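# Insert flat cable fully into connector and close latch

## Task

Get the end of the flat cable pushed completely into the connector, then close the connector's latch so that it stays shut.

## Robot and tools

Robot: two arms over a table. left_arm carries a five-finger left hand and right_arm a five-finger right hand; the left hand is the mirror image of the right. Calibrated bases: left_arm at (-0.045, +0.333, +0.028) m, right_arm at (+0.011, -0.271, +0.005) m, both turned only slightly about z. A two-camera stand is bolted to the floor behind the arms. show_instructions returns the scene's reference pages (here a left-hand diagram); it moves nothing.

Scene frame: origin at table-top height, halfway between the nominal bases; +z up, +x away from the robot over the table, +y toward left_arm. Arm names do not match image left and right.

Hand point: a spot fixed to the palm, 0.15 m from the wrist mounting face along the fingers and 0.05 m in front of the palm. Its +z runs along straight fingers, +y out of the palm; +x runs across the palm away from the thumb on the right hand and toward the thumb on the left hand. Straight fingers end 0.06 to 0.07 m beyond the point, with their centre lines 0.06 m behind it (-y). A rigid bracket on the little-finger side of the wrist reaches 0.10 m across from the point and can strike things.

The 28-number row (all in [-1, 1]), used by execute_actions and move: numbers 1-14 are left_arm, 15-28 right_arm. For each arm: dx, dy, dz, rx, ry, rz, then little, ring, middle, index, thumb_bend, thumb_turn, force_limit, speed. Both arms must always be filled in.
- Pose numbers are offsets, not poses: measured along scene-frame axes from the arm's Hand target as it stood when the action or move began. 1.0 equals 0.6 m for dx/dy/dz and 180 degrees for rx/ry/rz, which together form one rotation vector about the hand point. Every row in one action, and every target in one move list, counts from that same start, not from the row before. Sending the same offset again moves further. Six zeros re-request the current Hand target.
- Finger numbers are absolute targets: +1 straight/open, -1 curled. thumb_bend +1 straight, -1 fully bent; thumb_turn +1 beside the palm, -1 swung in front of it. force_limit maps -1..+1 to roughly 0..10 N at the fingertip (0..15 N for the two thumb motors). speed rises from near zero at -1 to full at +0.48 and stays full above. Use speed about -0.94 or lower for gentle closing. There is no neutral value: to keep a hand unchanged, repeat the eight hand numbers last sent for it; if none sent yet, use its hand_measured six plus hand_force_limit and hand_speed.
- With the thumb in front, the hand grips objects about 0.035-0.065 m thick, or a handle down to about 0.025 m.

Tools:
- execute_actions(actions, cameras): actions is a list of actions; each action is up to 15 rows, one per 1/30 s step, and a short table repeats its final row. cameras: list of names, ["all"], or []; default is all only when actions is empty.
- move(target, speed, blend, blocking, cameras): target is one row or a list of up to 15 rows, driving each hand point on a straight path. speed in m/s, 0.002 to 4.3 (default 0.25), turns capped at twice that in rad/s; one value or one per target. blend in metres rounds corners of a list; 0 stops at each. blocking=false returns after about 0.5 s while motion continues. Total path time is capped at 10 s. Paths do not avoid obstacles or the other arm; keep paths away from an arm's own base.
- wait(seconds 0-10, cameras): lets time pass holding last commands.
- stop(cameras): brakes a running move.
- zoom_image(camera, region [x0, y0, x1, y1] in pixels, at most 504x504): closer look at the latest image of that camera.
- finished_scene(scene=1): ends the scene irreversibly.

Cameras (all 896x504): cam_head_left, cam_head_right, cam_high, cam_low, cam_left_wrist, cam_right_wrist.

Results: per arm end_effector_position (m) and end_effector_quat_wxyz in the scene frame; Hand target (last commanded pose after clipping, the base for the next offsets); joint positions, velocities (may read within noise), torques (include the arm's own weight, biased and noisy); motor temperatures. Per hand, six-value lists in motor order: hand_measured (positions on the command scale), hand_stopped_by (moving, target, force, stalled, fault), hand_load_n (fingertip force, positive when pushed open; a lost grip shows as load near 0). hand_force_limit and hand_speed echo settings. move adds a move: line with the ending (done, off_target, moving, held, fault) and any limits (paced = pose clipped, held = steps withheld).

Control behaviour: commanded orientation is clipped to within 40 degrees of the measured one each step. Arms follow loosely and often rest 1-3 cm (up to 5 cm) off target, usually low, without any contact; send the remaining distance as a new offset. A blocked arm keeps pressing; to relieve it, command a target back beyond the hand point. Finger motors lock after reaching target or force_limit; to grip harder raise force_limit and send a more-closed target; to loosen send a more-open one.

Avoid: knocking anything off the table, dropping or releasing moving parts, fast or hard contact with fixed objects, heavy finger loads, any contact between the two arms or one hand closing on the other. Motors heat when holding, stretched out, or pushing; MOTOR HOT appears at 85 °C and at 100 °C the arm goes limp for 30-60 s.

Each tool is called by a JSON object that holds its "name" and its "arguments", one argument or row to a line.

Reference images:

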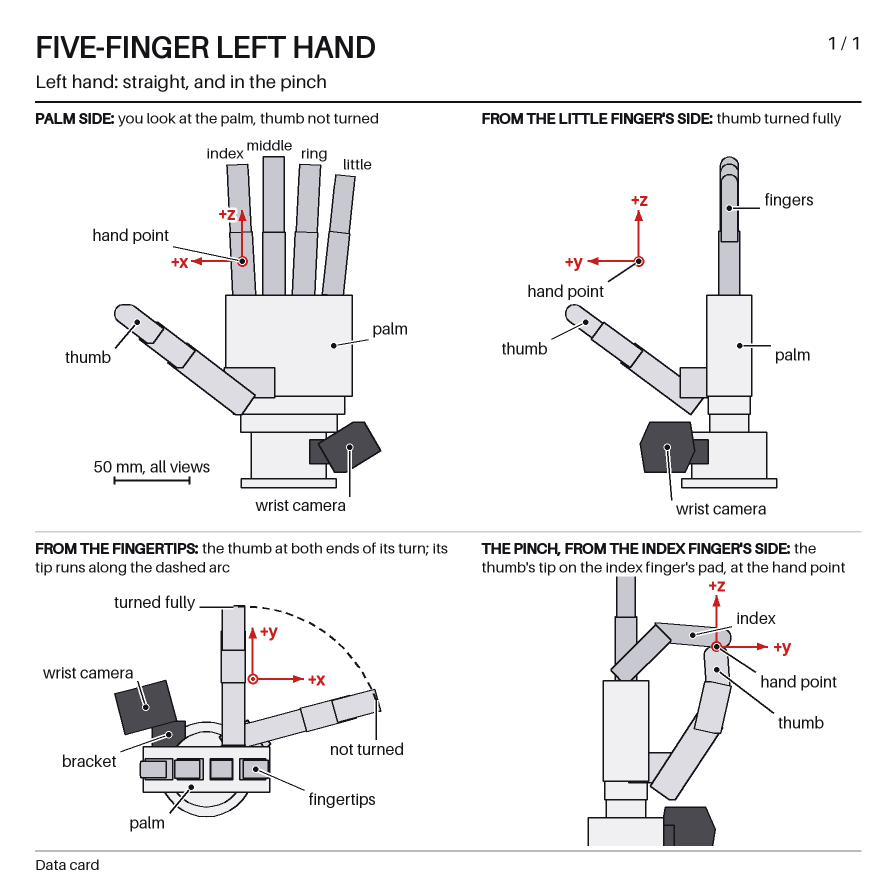

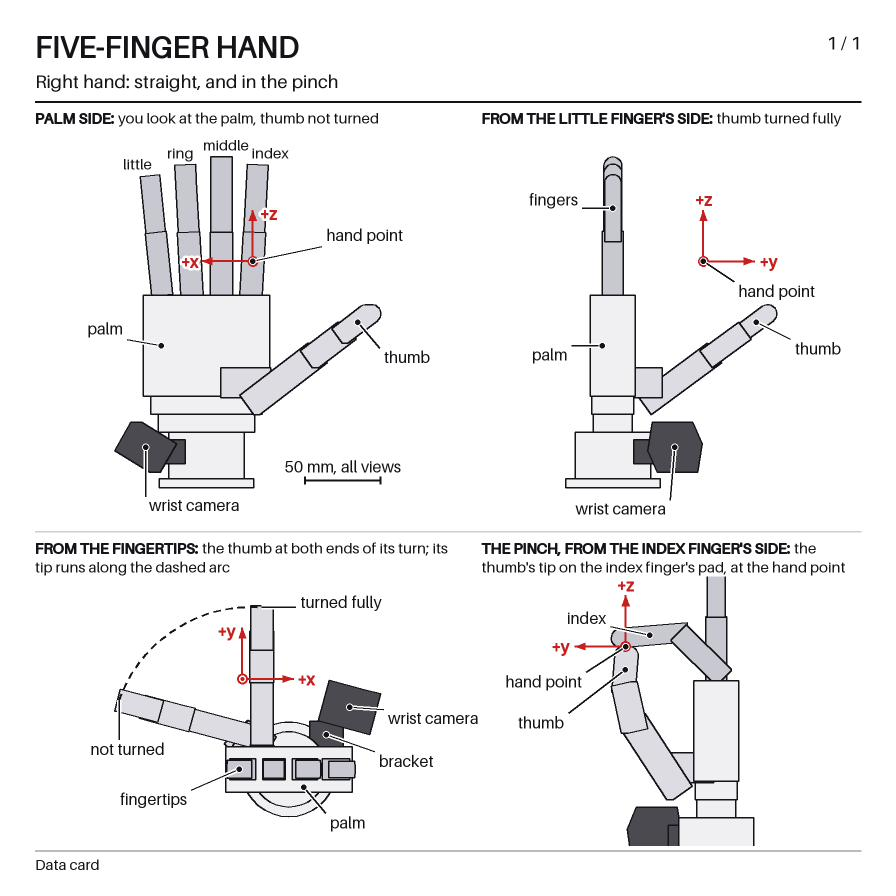

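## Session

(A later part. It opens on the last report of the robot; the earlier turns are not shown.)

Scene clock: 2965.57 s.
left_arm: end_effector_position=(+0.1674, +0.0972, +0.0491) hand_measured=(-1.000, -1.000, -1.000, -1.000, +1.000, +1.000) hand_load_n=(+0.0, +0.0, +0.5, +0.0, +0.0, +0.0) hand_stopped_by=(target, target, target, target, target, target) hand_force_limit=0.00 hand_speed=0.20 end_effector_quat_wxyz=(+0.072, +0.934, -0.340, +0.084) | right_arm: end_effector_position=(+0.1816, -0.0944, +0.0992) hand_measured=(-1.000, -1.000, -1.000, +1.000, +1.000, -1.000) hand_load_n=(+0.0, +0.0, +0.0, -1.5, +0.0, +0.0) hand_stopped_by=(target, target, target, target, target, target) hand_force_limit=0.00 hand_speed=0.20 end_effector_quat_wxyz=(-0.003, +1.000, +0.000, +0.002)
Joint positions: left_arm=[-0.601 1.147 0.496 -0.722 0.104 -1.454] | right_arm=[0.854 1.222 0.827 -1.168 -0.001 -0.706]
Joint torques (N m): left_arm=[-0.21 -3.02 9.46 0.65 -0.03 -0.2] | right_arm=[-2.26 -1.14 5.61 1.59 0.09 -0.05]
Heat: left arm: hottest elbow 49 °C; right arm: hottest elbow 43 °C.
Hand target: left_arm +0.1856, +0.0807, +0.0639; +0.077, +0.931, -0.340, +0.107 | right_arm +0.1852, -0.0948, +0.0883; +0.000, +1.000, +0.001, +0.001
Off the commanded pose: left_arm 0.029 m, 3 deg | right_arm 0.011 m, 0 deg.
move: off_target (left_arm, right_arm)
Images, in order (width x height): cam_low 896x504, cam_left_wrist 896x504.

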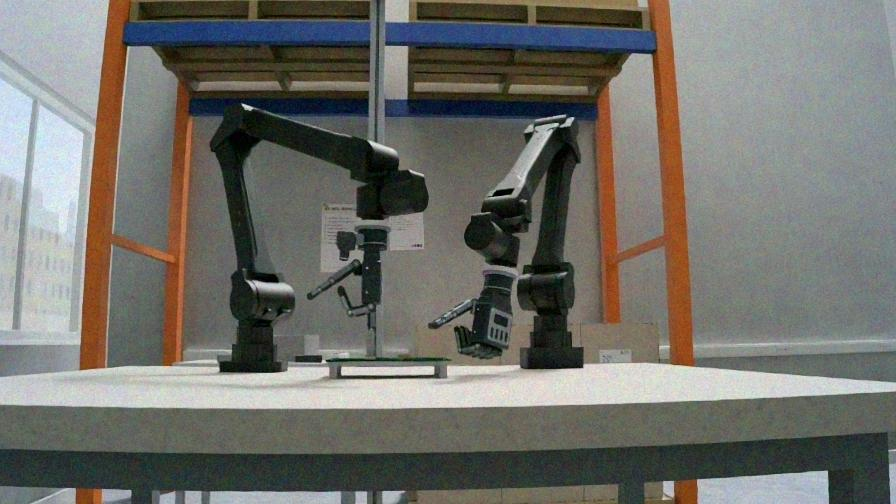

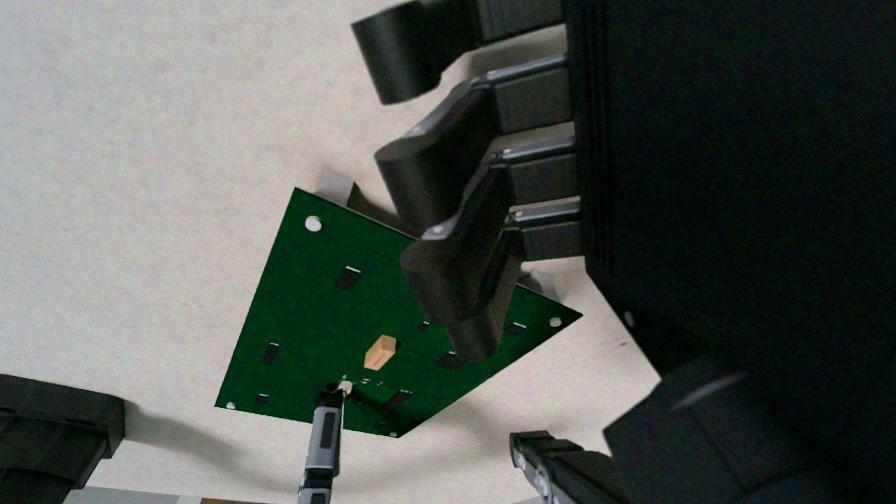

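{"name": "move", "arguments": {
  "target": [
    [0.0,0.0,0.0,0,0,0,-1,-1,-1,-1,1,1,0,0.2,0.0,0.0,-0.012,0,0,0,-1,-1,-1,1,1,-1,0,0.2]
  ],
  "speed": 0.03,
  "cameras": ["cam_left_wrist","cam_low"]
}}

{"name": "zoom_image", "arguments": {
  "camera": "cam_left_wrist",
  "region": [325, 375, 365, 415]
}}

Scene clock: 2991.60 s.
left_arm: end_effector_position=(+0.1674, +0.0972, +0.0491) hand_measured=(-1.000, -1.000, -1.000, -1.000, +1.000, +1.000) hand_load_n=(+0.0, +0.0, +0.0, +0.0, +0.0, +0.0) hand_stopped_by=(target, target, target, target, target, target) hand_force_limit=0.00 hand_speed=0.20 end_effector_quat_wxyz=(+0.072, +0.934, -0.340, +0.084) | right_arm: end_effector_position=(+0.1816, -0.0945, +0.0979) hand_measured=(-1.000, -1.000, -1.000, +1.000, +1.000, -1.000) hand_load_n=(+0.0, +0.0, +0.0, -3.0, +0.0, +0.0) hand_stopped_by=(target, target, target, target, target, target) hand_force_limit=0.00 hand_speed=0.20 end_effector_quat_wxyz=(-0.004, +1.000, +0.002, +0.002)
Joint positions: left_arm=[-0.601 1.147 0.496 -0.722 0.104 -1.454] | right_arm=[0.854 1.222 0.823 -1.163 -0.002 -0.709]
Joint torques (N m): left_arm=[-0.21 -3.02 9.46 0.59 -0.04 -0.19] | right_arm=[-2.2 -0.97 4.98 2.3 0.12 0.01]
Heat: left arm: hottest elbow 49 °C; right arm: hottest elbow 42 °C.
Hand target: left_arm +0.1856, +0.0807, +0.0639; +0.077, +0.931, -0.340, +0.107 | right_arm +0.1851, -0.0947, +0.0811; +0.000, +1.000, +0.001, +0.000
Off the commanded pose: left_arm 0.029 m, 3 deg | right_arm 0.017 m, 0 deg.
move: off_target (left_arm, right_arm)
Images, in order (width x height): cam_low 896x504, cam_left_wrist 896x504.

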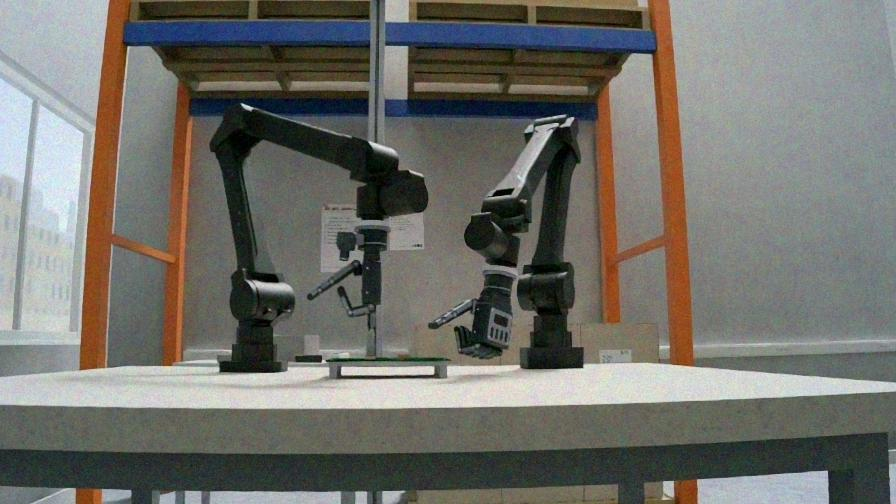

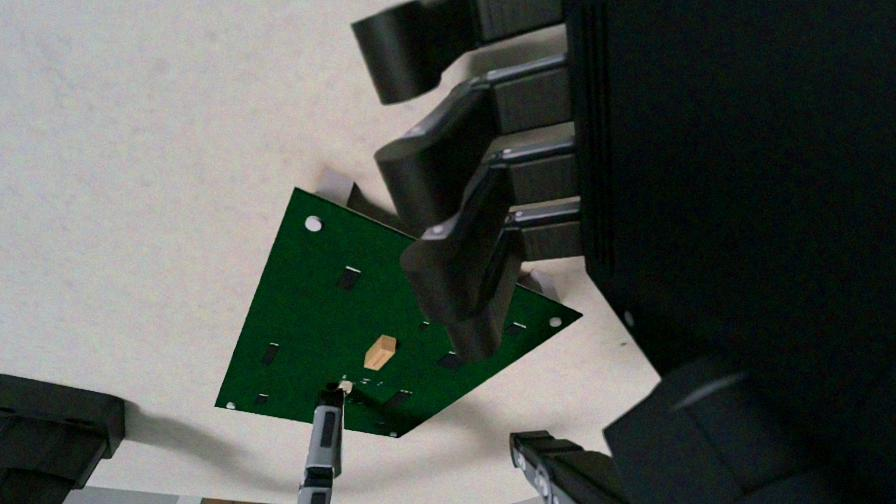

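Scaled by 12.600 from the camera's 896x504 image, which has a finer 1280x720 frame.

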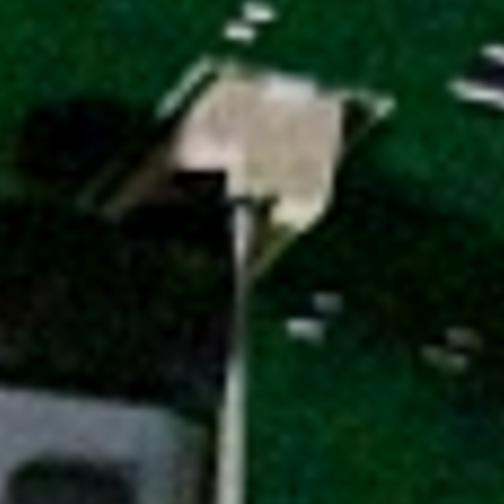

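{"name": "move", "arguments": {
  "target": [
    [0.0,0.0,0.0,0,0,0,-1,-1,-1,-1,1,1,0,0.2,-0.01,0.0,0.07,0,0,0,-1,-1,-1,1,1,-1,0,0.2],
    [0.0,0.0,0.0,0,0,0,-1,-1,-1,-1,1,1,0,0.2,-0.04,0.0,0.14,0,0,0,-1,-1,-1,1,1,-1,0,0.2]
  ],
  "speed": [0.06,0.12],
  "cameras": ["cam_left_wrist","cam_low","cam_head_left"]
}}

{"name": "zoom_image", "arguments": {
  "camera": "cam_left_wrist",
  "region": [325, 375, 365, 415]
}}

{"name": "zoom_image", "arguments": {
  "camera": "cam_left_wrist",
  "region": [300, 360, 400, 490]
}}

Scene clock: 3010.00 s.
left_arm: end_effector_position=(+0.1674, +0.0972, +0.0491) hand_measured=(-1.000, -1.000, -1.000, -1.000, +1.000, +1.000) hand_load_n=(+0.5, +0.0, +0.0, +0.0, +0.0, +0.0) hand_stopped_by=(target, target, target, target, target, target) hand_force_limit=0.00 hand_speed=0.20 end_effector_quat_wxyz=(+0.072, +0.934, -0.340, +0.084) | right_arm: end_effector_position=(+0.1535, -0.1083, +0.1479) hand_measured=(-1.000, -1.000, -1.000, +1.000, +1.000, -1.000) hand_load_n=(+0.0, +0.0, +0.0, +0.0, +0.0, +0.0) hand_stopped_by=(target, target, target, target, target, target) hand_force_limit=0.00 hand_speed=0.20 end_effector_quat_wxyz=(+0.018, +1.000, +0.004, -0.016)
Joint positions: left_arm=[-0.601 1.147 0.496 -0.722 0.104 -1.454] | right_arm=[0.898 1.139 0.886 -1.366 -0.003 -0.668]
Joint torques (N m): left_arm=[-0.21 -3.08 9.43 0.62 -0.06 -0.21] | right_arm=[-1.14 -3.08 10.37 -0.21 0.11 0.18]
Heat: left arm: hottest elbow 49 °C; right arm: hottest elbow 42 °C.
Hand target: left_arm +0.1856, +0.0807, +0.0639; +0.077, +0.931, -0.340, +0.107 | right_arm +0.1612, -0.0947, +0.1651; +0.000, +1.000, +0.001, +0.001
Off the commanded pose: left_arm 0.029 m, 3 deg | right_arm 0.023 m, 3 deg.
move: off_target (left_arm, right_arm)
Images, in order (width x height): cam_head_left 896x504, cam_low 896x504, cam_left_wrist 896x504.

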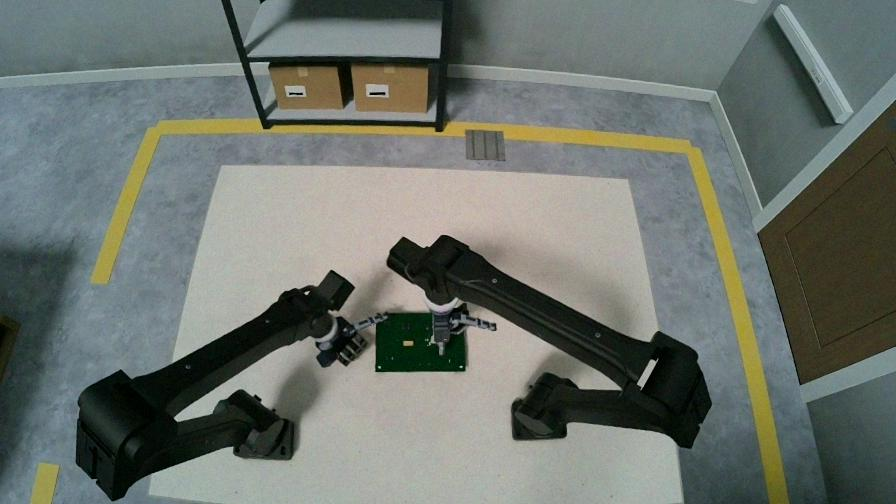

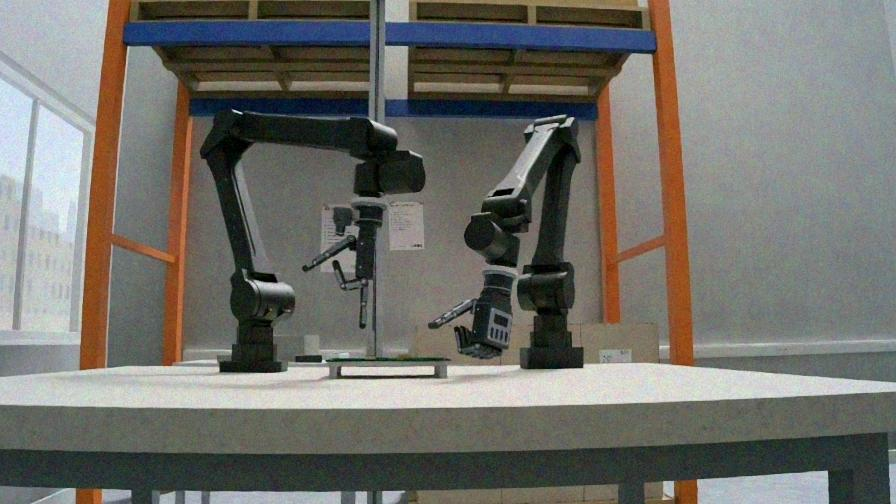

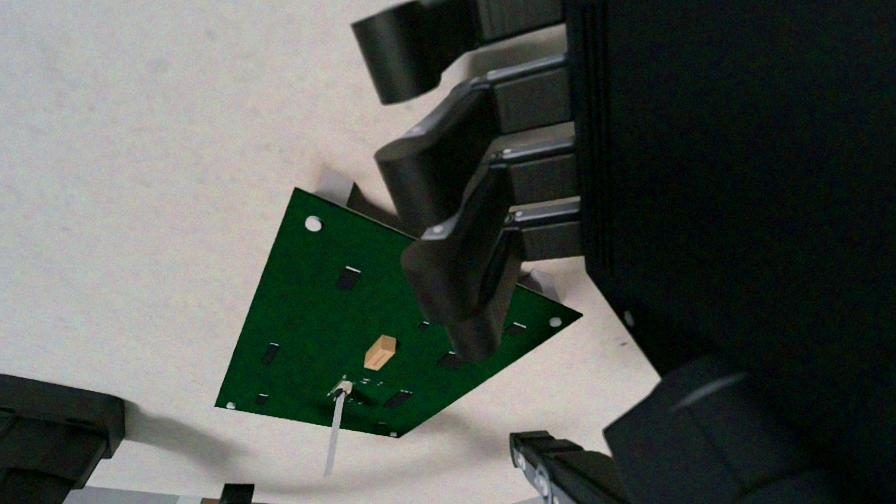

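Scaled by 12.600 from the camera's 896x504 image, which has a finer 1280x720 frame.

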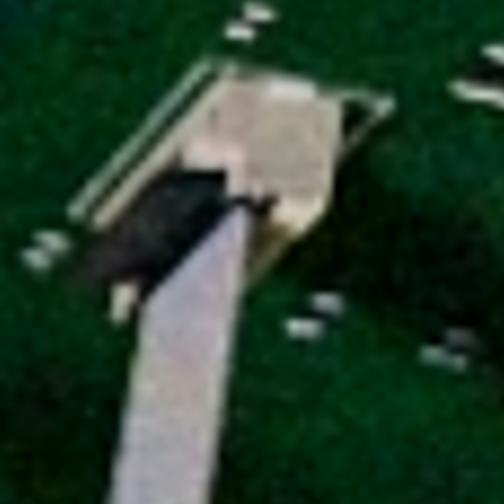

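Scaled by 3.877 from the camera's 896x504 image, which has a finer 1280x720 frame.

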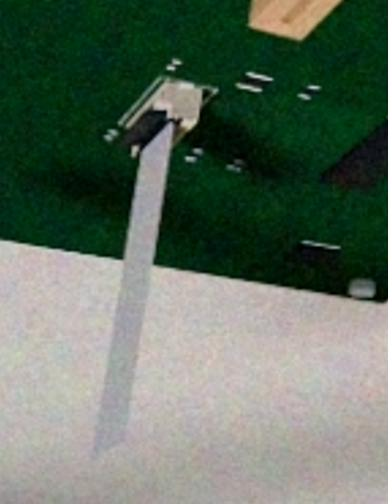

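{"name": "move", "arguments": {
  "target": [
    [0.0,0.083,0.23,0,0,0,-1,-1,-1,-1,1,1,0,0.2,-0.033,-0.208,0.142,0,0,0,-1,-1,-1,1,1,-1,0,0.2],
    [0.0,0.03,0.23,0.043,-0.568,-0.373,-1,-1,-1,-1,1,1,0,0.2,-0.033,-0.208,0.142,0,0,0,-1,-1,-1,1,1,-1,0,0.2],
    [0.0,0.03,0.23,0.043,-0.568,-0.373,1,1,1,1,1,1,0,0.2,-0.033,-0.208,0.142,0,0,0,-1,-1,-1,1,1,-1,0,0.2]
  ],
  "speed": [0.2,0.35,0.3],
  "cameras": ["cam_left_wrist","cam_low","cam_head_left"]
}}

Scene clock: 3036.77 s.
left_arm: end_effector_position=(+0.1799, +0.0960, +0.1983) hand_measured=(+1.000, +1.000, +1.000, +1.000, +1.000, +1.000) hand_load_n=(+0.0, +0.0, +0.0, +0.0, +0.0, +0.0) hand_stopped_by=(target, target, target, target, target, target) hand_force_limit=0.00 hand_speed=0.20 end_effector_quat_wxyz=(+0.199, -0.215, +0.676, -0.676) | right_arm: end_effector_position=(+0.1343, -0.2232, +0.2316) hand_measured=(-1.000, -1.000, -1.000, +1.000, +1.000, -1.000) hand_load_n=(+0.0, +0.0, +0.0, +0.0, +0.0, +0.0) hand_stopped_by=(target, target, target, target, target, target) hand_force_limit=0.00 hand_speed=0.20 end_effector_quat_wxyz=(+0.002, +1.000, -0.004, +0.009)
Joint positions: left_arm=[-0.415 0.522 0.129 0.384 0.591 -0.017] | right_arm=[0.611 0.797 0.917 -1.679 0.013 -0.94]
Joint torques (N m): left_arm=[2.37 2.26 8.72 1.99 0.17 0.08] | right_arm=[-2.32 0.79 10.74 0.08 -0.08 -0.09]
Heat: left arm: hottest elbow 50 °C; right arm: hottest elbow 47 °C.
Hand target: left_arm +0.1855, +0.0987, +0.2018; +0.211, -0.210, +0.673, -0.677 | right_arm +0.1413, -0.2195, +0.2504; +0.000, +1.000, +0.001, +0.001
Off the commanded pose: left_arm 0.007 m, 2 deg | right_arm 0.020 m, 1 deg.
joint sent to its limit (right arm) — joint 4 (wrist pitch), lower limit. The joint targets are off in orientation, not in position.
move: off_target (right_arm)
Images, in order (width x height): cam_head_left 896x504, cam_low 896x504, cam_left_wrist 896x504.

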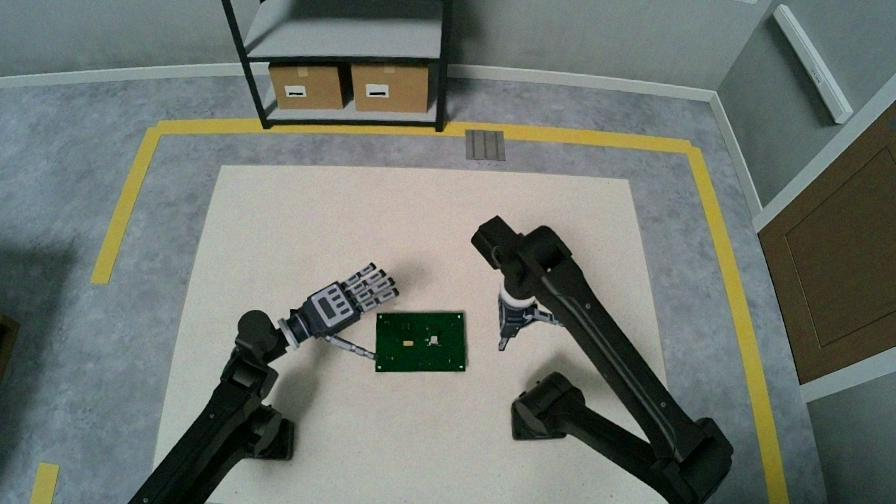

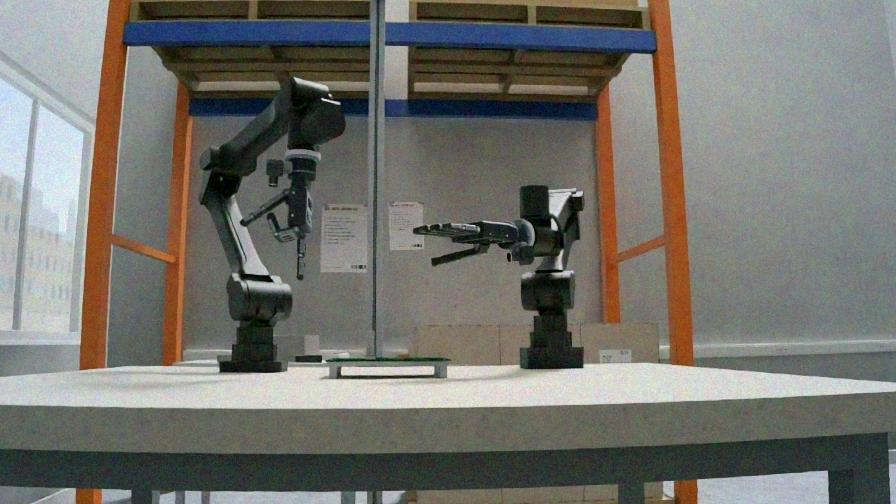

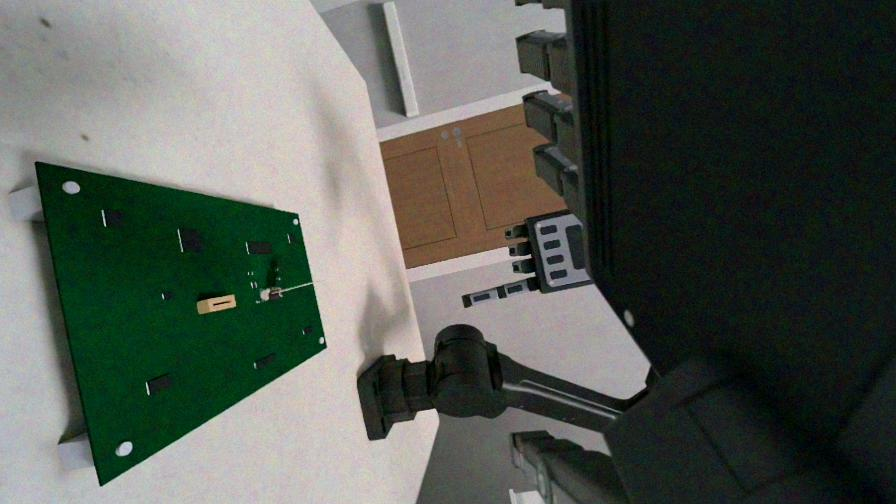

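{"name": "move", "arguments": {
  "target": [
    [0.0,-0.1,-0.12,0,0,0,1,1,1,1,1,1,0,0.2,0.05,-0.15,0.0,0,0,0,-1,-1,-1,1,1,-1,0,0.2],
    [0.004,-0.33,-0.17,0,0,0,1,1,1,1,1,1,0,0.2,0.05,-0.15,0.0,0,0,0,-1,-1,-1,1,1,-1,0,0.2]
  ],
  "speed": [0.2,0.15],
  "blend": [0.02,0],
  "cameras": ["cam_left_wrist","cam_low"]
}}

Scene clock: 3056.07 s.
left_arm: end_effector_position=(+0.1870, -0.0855, +0.0888) hand_measured=(+1.000, +1.000, +1.000, +1.000, +1.000, +1.000) hand_load_n=(+0.0, +0.0, +0.0, +0.0, +0.0, -0.5) hand_stopped_by=(target, target, target, target, target, target) hand_force_limit=0.00 hand_speed=0.20 end_effector_quat_wxyz=(+0.214, -0.213, +0.686, -0.662) | right_arm: end_effector_position=(+0.1640, -0.3094, +0.2356) hand_measured=(-1.000, -1.000, -1.000, +1.000, +1.000, -1.000) hand_load_n=(+0.0, +0.0, +0.0, +0.0, +0.0, +0.0) hand_stopped_by=(target, target, target, target, target, target) hand_force_limit=0.00 hand_speed=0.20 end_effector_quat_wxyz=(+0.007, +1.000, -0.007, +0.020)
Joint positions: left_arm=[-1.061 1.657 0.319 1.306 -0.075 0.009] | right_arm=[0.124 0.773 0.917 -1.679 0.019 -1.423]
Joint torques (N m): left_arm=[-0.15 -6.48 5.03 2.25 -0.21 -0.13] | right_arm=[-2.26 1.96 10.18 0.16 -0.07 -0.1]
Heat: left arm: hottest elbow 51 °C; right arm: hottest elbow 47 °C.
Hand target: left_arm +0.1879, -0.0993, +0.0997; +0.211, -0.210, +0.673, -0.677 | right_arm +0.1714, -0.3095, +0.2504; +0.000, +1.000, +0.001, +0.001
Off the commanded pose: left_arm 0.018 m, 2 deg | right_arm 0.016 m, 2 deg.
joint sent to its limit (right arm) — joint 4 (wrist pitch), lower limit. The joint targets are off in orientation, not in position.
move: off_target (left_arm, right_arm)
Images, in order (width x height): cam_low 896x504, cam_left_wrist 896x504.

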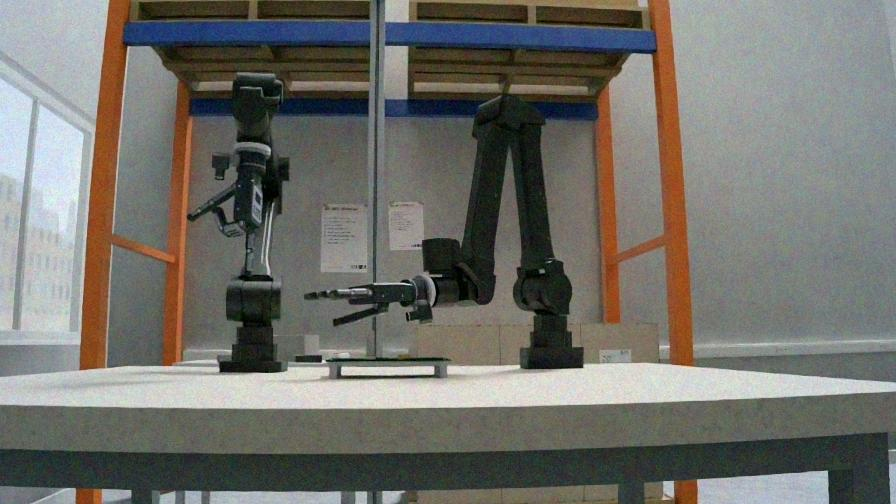

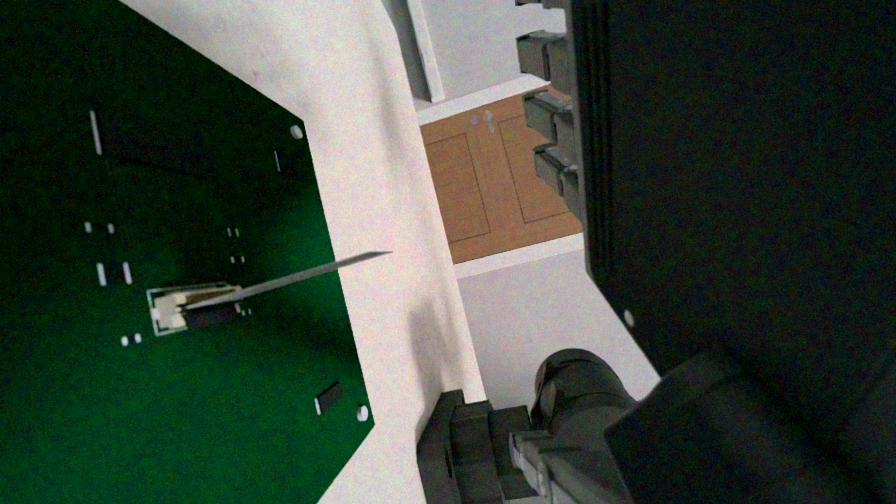

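{"name": "zoom_image", "arguments": {
  "camera": "cam_left_wrist",
  "region": [135, 265, 265, 355]
}}

{"name": "zoom_image", "arguments": {
  "camera": "cam_left_wrist",
  "region": [140, 270, 205, 345]
}}

{"name": "zoom_image", "arguments": {
  "camera": "cam_left_wrist",
  "region": [185, 265, 255, 345]
}}

Scaled by 3.877 from the camera's 896x504 image, which has a finer 1280x720 frame.

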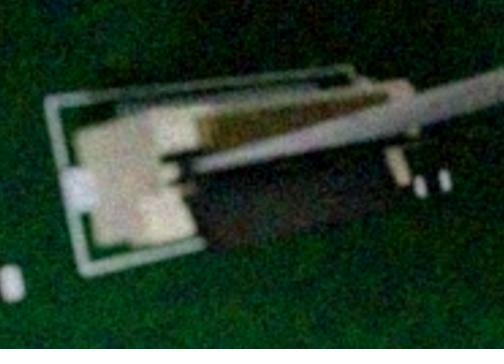

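Scaled by 6.720 from the camera's 896x504 image, which has a finer 1280x720 frame.

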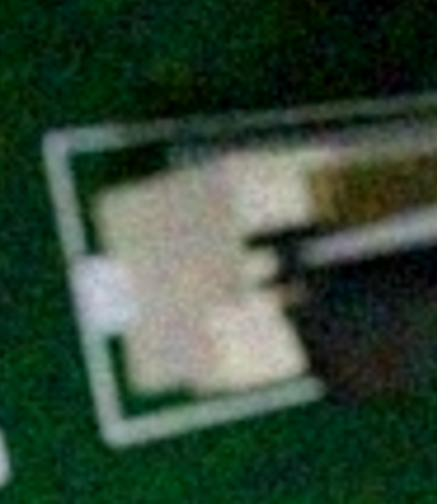

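Scaled by 6.300 from the camera's 896x504 image, which has a finer 1280x720 frame.

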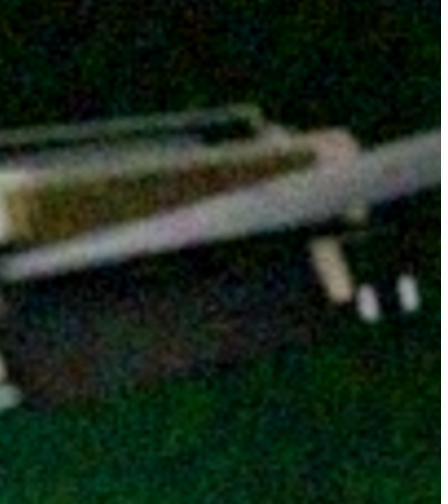

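{"name": "move", "arguments": {
  "target": [0.033,0.057,-0.003,0,0,0.25,1,1,1,1,1,1,0,0.2,0,0,0,0,0,0,-1,-1,-1,1,1,-1,0,0.2],
  "speed": 0.12,
  "cameras": ["cam_left_wrist","cam_low"]
}}

{"name": "zoom_image", "arguments": {
  "camera": "cam_left_wrist",
  "region": [200, 280, 300, 390]
}}

Scene clock: 3079.07 s.
left_arm: end_effector_position=(+0.2109, -0.0529, +0.0962) hand_measured=(+1.000, +1.000, +1.000, +1.000, +1.000, +1.000) hand_load_n=(+0.0, +0.0, +0.0, +0.0, +0.0, +0.0) hand_stopped_by=(target, target, target, target, target, target) hand_force_limit=0.00 hand_speed=0.20 end_effector_quat_wxyz=(+0.457, -0.455, +0.540, -0.541) | right_arm: end_effector_position=(+0.1640, -0.3094, +0.2356) hand_measured=(-1.000, -1.000, -1.000, +1.000, +1.000, -1.000) hand_load_n=(+0.0, +0.0, +0.0, +0.0, +0.0, +0.0) hand_stopped_by=(target, target, target, target, target, target) hand_force_limit=0.00 hand_speed=0.20 end_effector_quat_wxyz=(+0.007, +1.000, -0.007, +0.020)
Joint positions: left_arm=[-1.387 1.727 0.443 1.292 -1.187 0.009] | right_arm=[0.124 0.773 0.917 -1.679 0.019 -1.423]
Joint torques (N m): left_arm=[-0.26 -7.24 4.94 0.51 -0.18 -0.01] | right_arm=[-2.26 1.9 10.17 0.16 -0.07 -0.09]
Motor temperatures (°C): left_arm=[26 30 47 27 25 27] | right_arm=[28 26 48 24 26 25]
Heat: left arm: hottest elbow 47 °C; right arm: hottest elbow 48 °C.
Hand target: left_arm +0.2077, -0.0651, +0.0980; +0.454, -0.452, +0.542, -0.544 | right_arm +0.1714, -0.3095, +0.2504; +0.000, +1.000, +0.001, +0.001
Off the commanded pose: left_arm 0.013 m, 1 deg | right_arm 0.016 m, 2 deg.
joint sent to its limit (right arm) — joint 4 (wrist pitch), lower limit. The joint targets are off in orientation, not in position.
move: off_target (left_arm, right_arm)
Images, in order (width x height): cam_low 896x504, cam_left_wrist 896x504.

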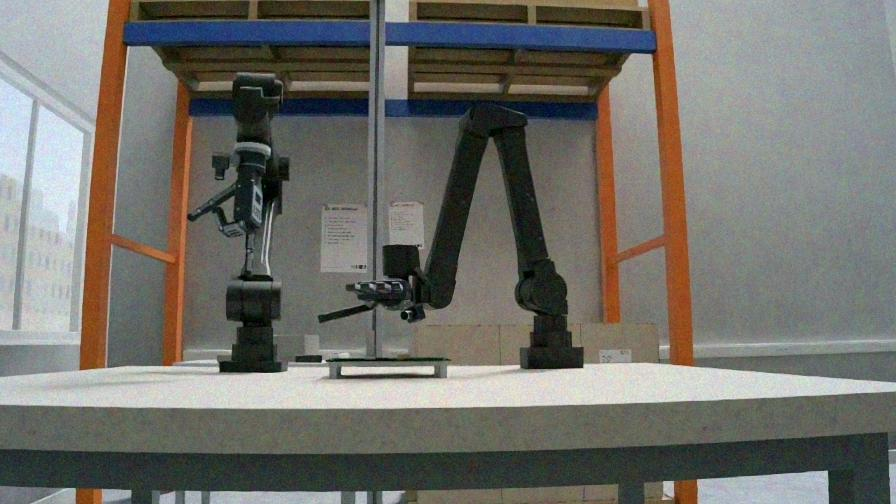

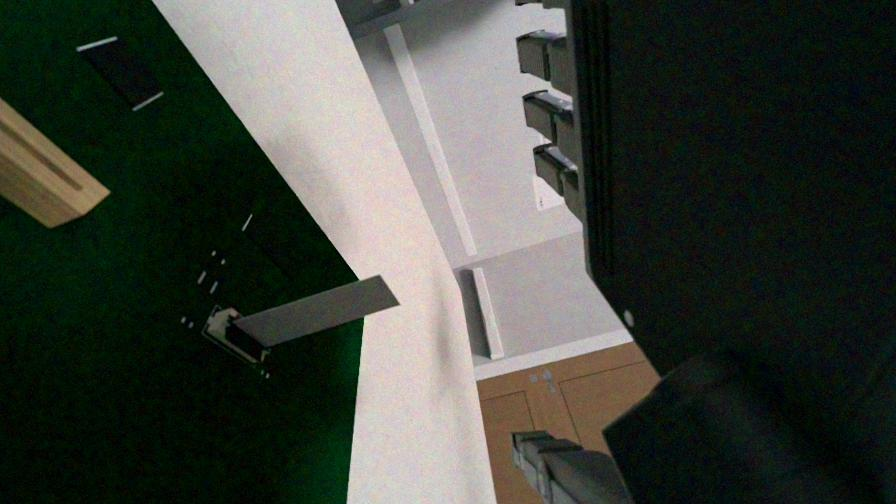

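Scaled by 4.582 from the camera's 896x504 image, which has a finer 1280x720 frame.

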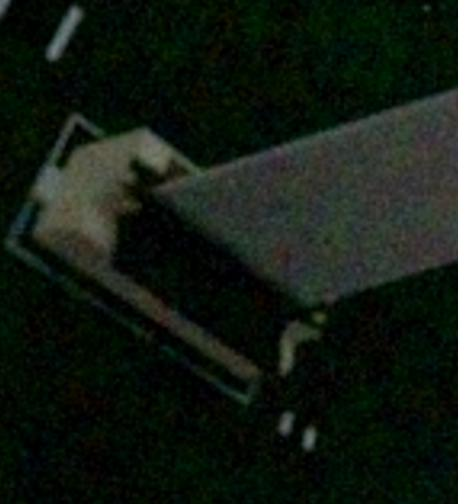

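{"name": "zoom_image", "arguments": {
  "camera": "cam_left_wrist",
  "region": [200, 300, 250, 350]
}}

{"name": "zoom_image", "arguments": {
  "camera": "cam_left_wrist",
  "region": [235, 330, 285, 380]
}}

Scaled by 10.080 from the camera's 896x504 image, which has a finer 1280x720 frame.

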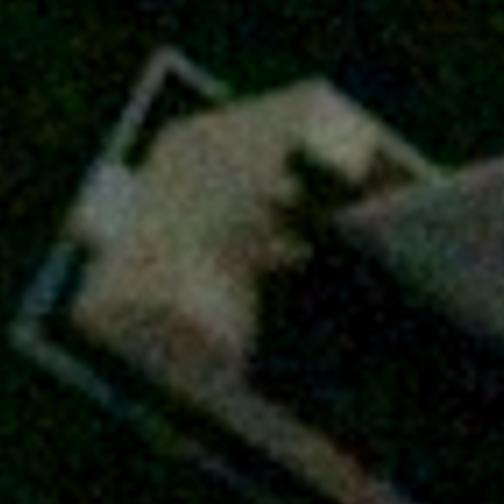

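Scaled by 10.080 from the camera's 896x504 image, which has a finer 1280x720 frame.

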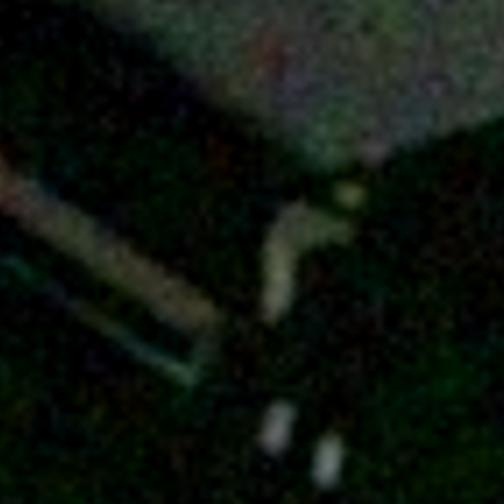

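{"name": "move", "arguments": {
  "target": [
    [-0.033,0.018,0.015,0,0,-0.25,1,1,1,1,1,1,0,0.2,0,0,0,0,0,0,-1,-1,-1,1,1,-1,0,0.2],
    [-0.033,0.018,-0.054,0,0,-0.25,1,1,1,1,1,1,0,0.2,0,0,0,0,0,0,-1,-1,-1,1,1,-1,0,0.2]
  ],
  "speed": [0.12,0.08],
  "cameras": ["cam_left_wrist","cam_low"]
}}

{"name": "zoom_image", "arguments": {
  "camera": "cam_left_wrist",
  "region": [330, 235, 410, 305]
}}

Scene clock: 3103.30 s.
left_arm: end_effector_position=(+0.1811, -0.0535, +0.0606) hand_measured=(+1.000, +1.000, +1.000, +1.000, +1.000, +1.000) hand_load_n=(+0.0, +0.0, +0.0, +0.0, +0.0, +0.0) hand_stopped_by=(target, target, target, target, target, target) hand_force_limit=0.00 hand_speed=0.20 end_effector_quat_wxyz=(+0.207, -0.207, +0.686, -0.666) | right_arm: end_effector_position=(+0.1640, -0.3094, +0.2356) hand_measured=(-1.000, -1.000, -1.000, +1.000, +1.000, -1.000) hand_load_n=(+0.0, +0.0, +0.0, +0.0, +0.0, +0.0) hand_stopped_by=(target, target, target, target, target, target) hand_force_limit=0.00 hand_speed=0.20 end_effector_quat_wxyz=(+0.007, +1.000, -0.007, +0.020)
Joint positions: left_arm=[-1 1.812 0.246 1.54 0.006 0.009] | right_arm=[0.124 0.773 0.917 -1.679 0.019 -1.423]
Joint torques (N m): left_arm=[2.37 -6.65 2.17 2.1 0.17 -0.12] | right_arm=[-2.32 1.9 10.18 0.17 -0.07 -0.09]
Heat: left arm: hottest elbow 45 °C; right arm: hottest elbow 48 °C.
Hand target: left_arm +0.1880, -0.0543, +0.0655; +0.211, -0.210, +0.673, -0.677 | right_arm +0.1714, -0.3095, +0.2504; +0.000, +1.000, +0.001, +0.001
Off the commanded pose: left_arm 0.008 m, 2 deg | right_arm 0.016 m, 2 deg.
joint sent to its limit (left arm) — joint 4 (wrist pitch), upper limit. The joint targets still meet the commanded pose.
joint sent to its limit (right arm) — joint 4 (wrist pitch), lower limit. The joint targets are off in orientation, not in position.
move: off_target (right_arm)
Images, in order (width x height): cam_low 896x504, cam_left_wrist 896x504.

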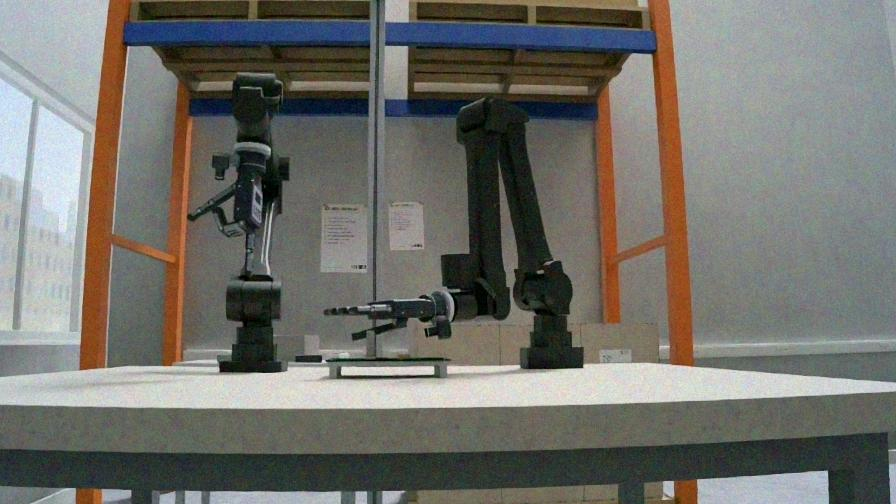

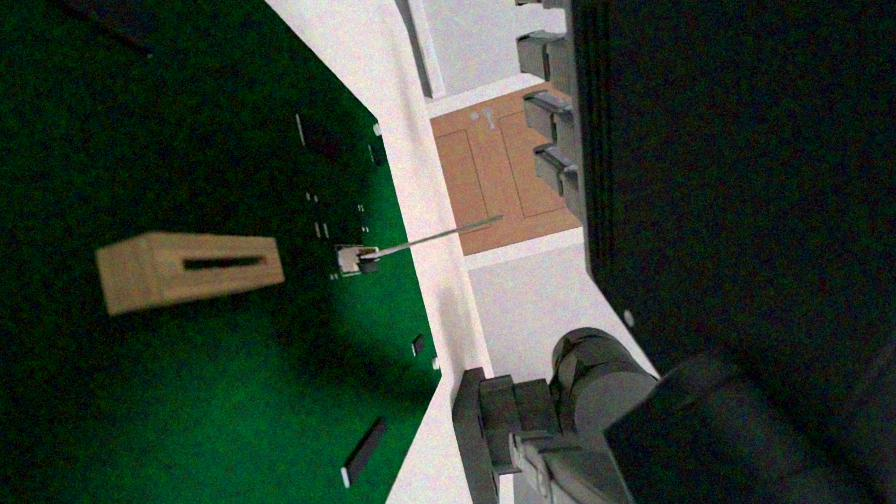

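Scaled by 6.300 from the camera's 896x504 image, which has a finer 1280x720 frame.

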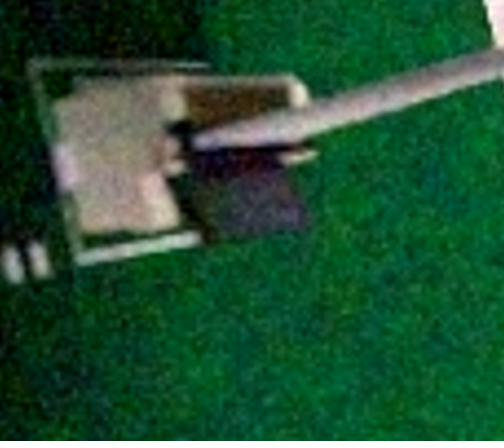

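{"name": "zoom_image", "arguments": {
  "camera": "cam_left_wrist",
  "region": [332, 238, 387, 282]
}}

Scaled by 9.164 from the camera's 896x504 image, which has a finer 1280x720 frame.

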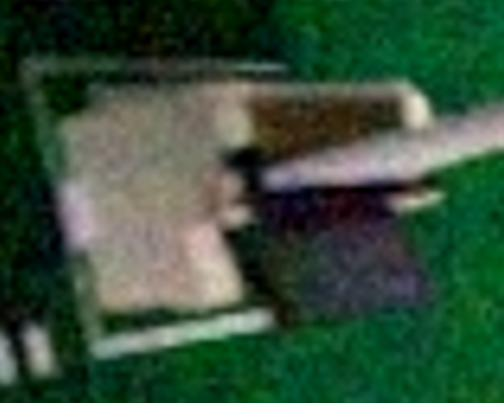

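{"name": "move", "arguments": {
  "target": [
    [0.0,0.0,0.2,0,0,0,1,1,1,1,1,1,0,0.2,0,0,0,0,0,0,-1,-1,-1,1,1,-1,0,0.2],
    [-0.05,0.37,0.35,0,0,0,1,1,1,1,1,1,0,0.2,0,0,0,0,0,0,-1,-1,-1,1,1,-1,0,0.2],
    [-0.05,0.37,0.35,0,0,0,1,1,1,1,1,1,0,0.2,-0.0107,0.316,-0.084,0,0,0,-1,-1,-1,1,1,-1,0,0.2],
    [-0.05,0.37,0.35,0,0,0,1,1,1,1,1,1,0,0.2,0.0,0.3575,-0.2157,0,0,0,-1,-1,-1,1,1,-1,0,0.2]
  ],
  "speed": [0.2,0.3,0.3,0.15],
  "blend": [0.03,0.0,0.03,0.0],
  "cameras": ["cam_low","cam_head_left"]
}}

Scene clock: 3128.00 s.
left_arm: end_effector_position=(+0.1527, +0.1637, +0.2447) hand_measured=(+1.000, +1.000, +1.000, +1.000, +1.000, +1.000) hand_load_n=(+0.0, +0.0, +0.0, +0.0, +0.0, +0.0) hand_stopped_by=(target, target, target, target, target, target) hand_force_limit=0.00 hand_speed=0.20 end_effector_quat_wxyz=(+0.185, -0.229, +0.676, -0.675) | right_arm: end_effector_position=(+0.1710, -0.0987, +0.1229) hand_measured=(-1.000, -1.000, -1.000, +1.000, +1.000, -1.000) hand_load_n=(+0.0, +0.5, +0.0, +0.0, +0.0, +0.0) hand_stopped_by=(target, target, target, target, target, target) hand_force_limit=0.00 hand_speed=0.20 end_effector_quat_wxyz=(+0.000, +1.000, +0.004, -0.002)
Joint positions: left_arm=[0.058 0.189 0.224 -0.074 1.064 -0.026] | right_arm=[0.872 1.175 0.854 -1.251 -0.003 -0.695]
Joint torques (N m): left_arm=[2.2 3.72 13.11 0.69 0.23 0.08] | right_arm=[-1.14 -2.2 6.86 0.75 0.15 0.16]
Heat: left arm: hottest elbow 44 °C; right arm: hottest elbow 49 °C.
Hand target: left_arm +0.1580, +0.1677, +0.2755; +0.212, -0.210, +0.673, -0.677 | right_arm +0.1713, -0.0950, +0.1209; +0.000, +1.000, +0.001, +0.000
Off the commanded pose: left_arm 0.032 m, 4 deg | right_arm 0.004 m, 0 deg.
move: off_target (left_arm)
Images, in order (width x height): cam_head_left 896x504, cam_low 896x504.

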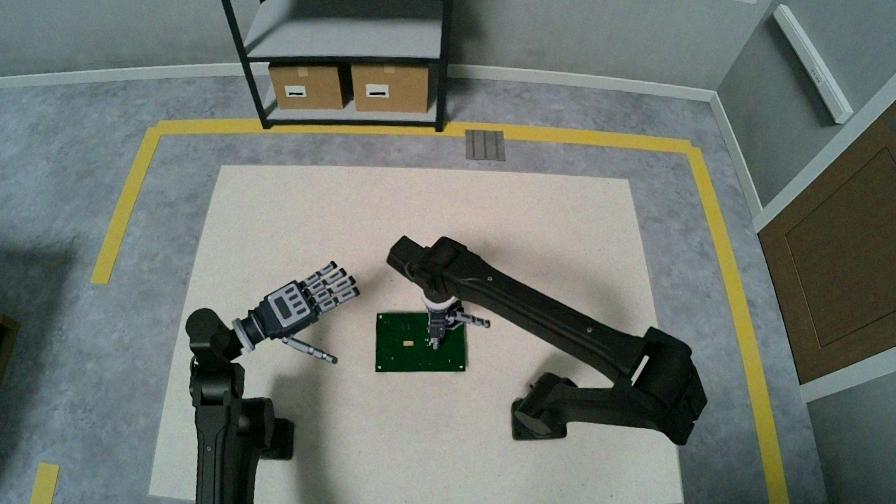

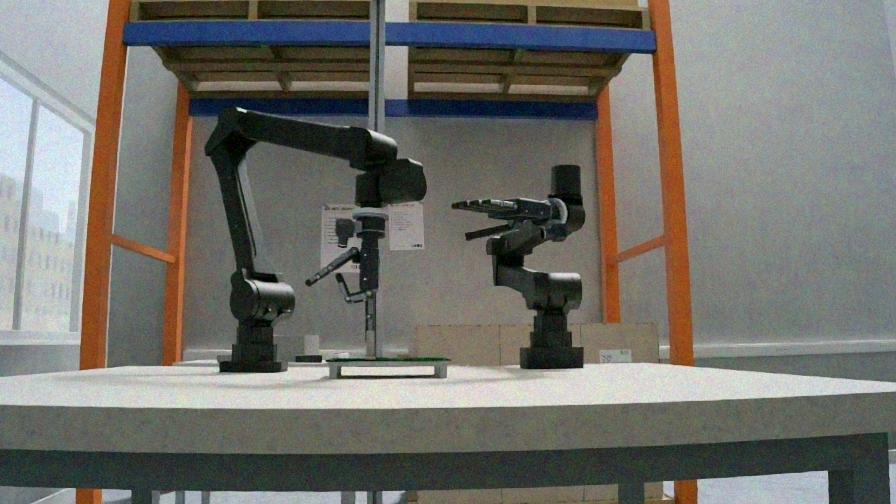

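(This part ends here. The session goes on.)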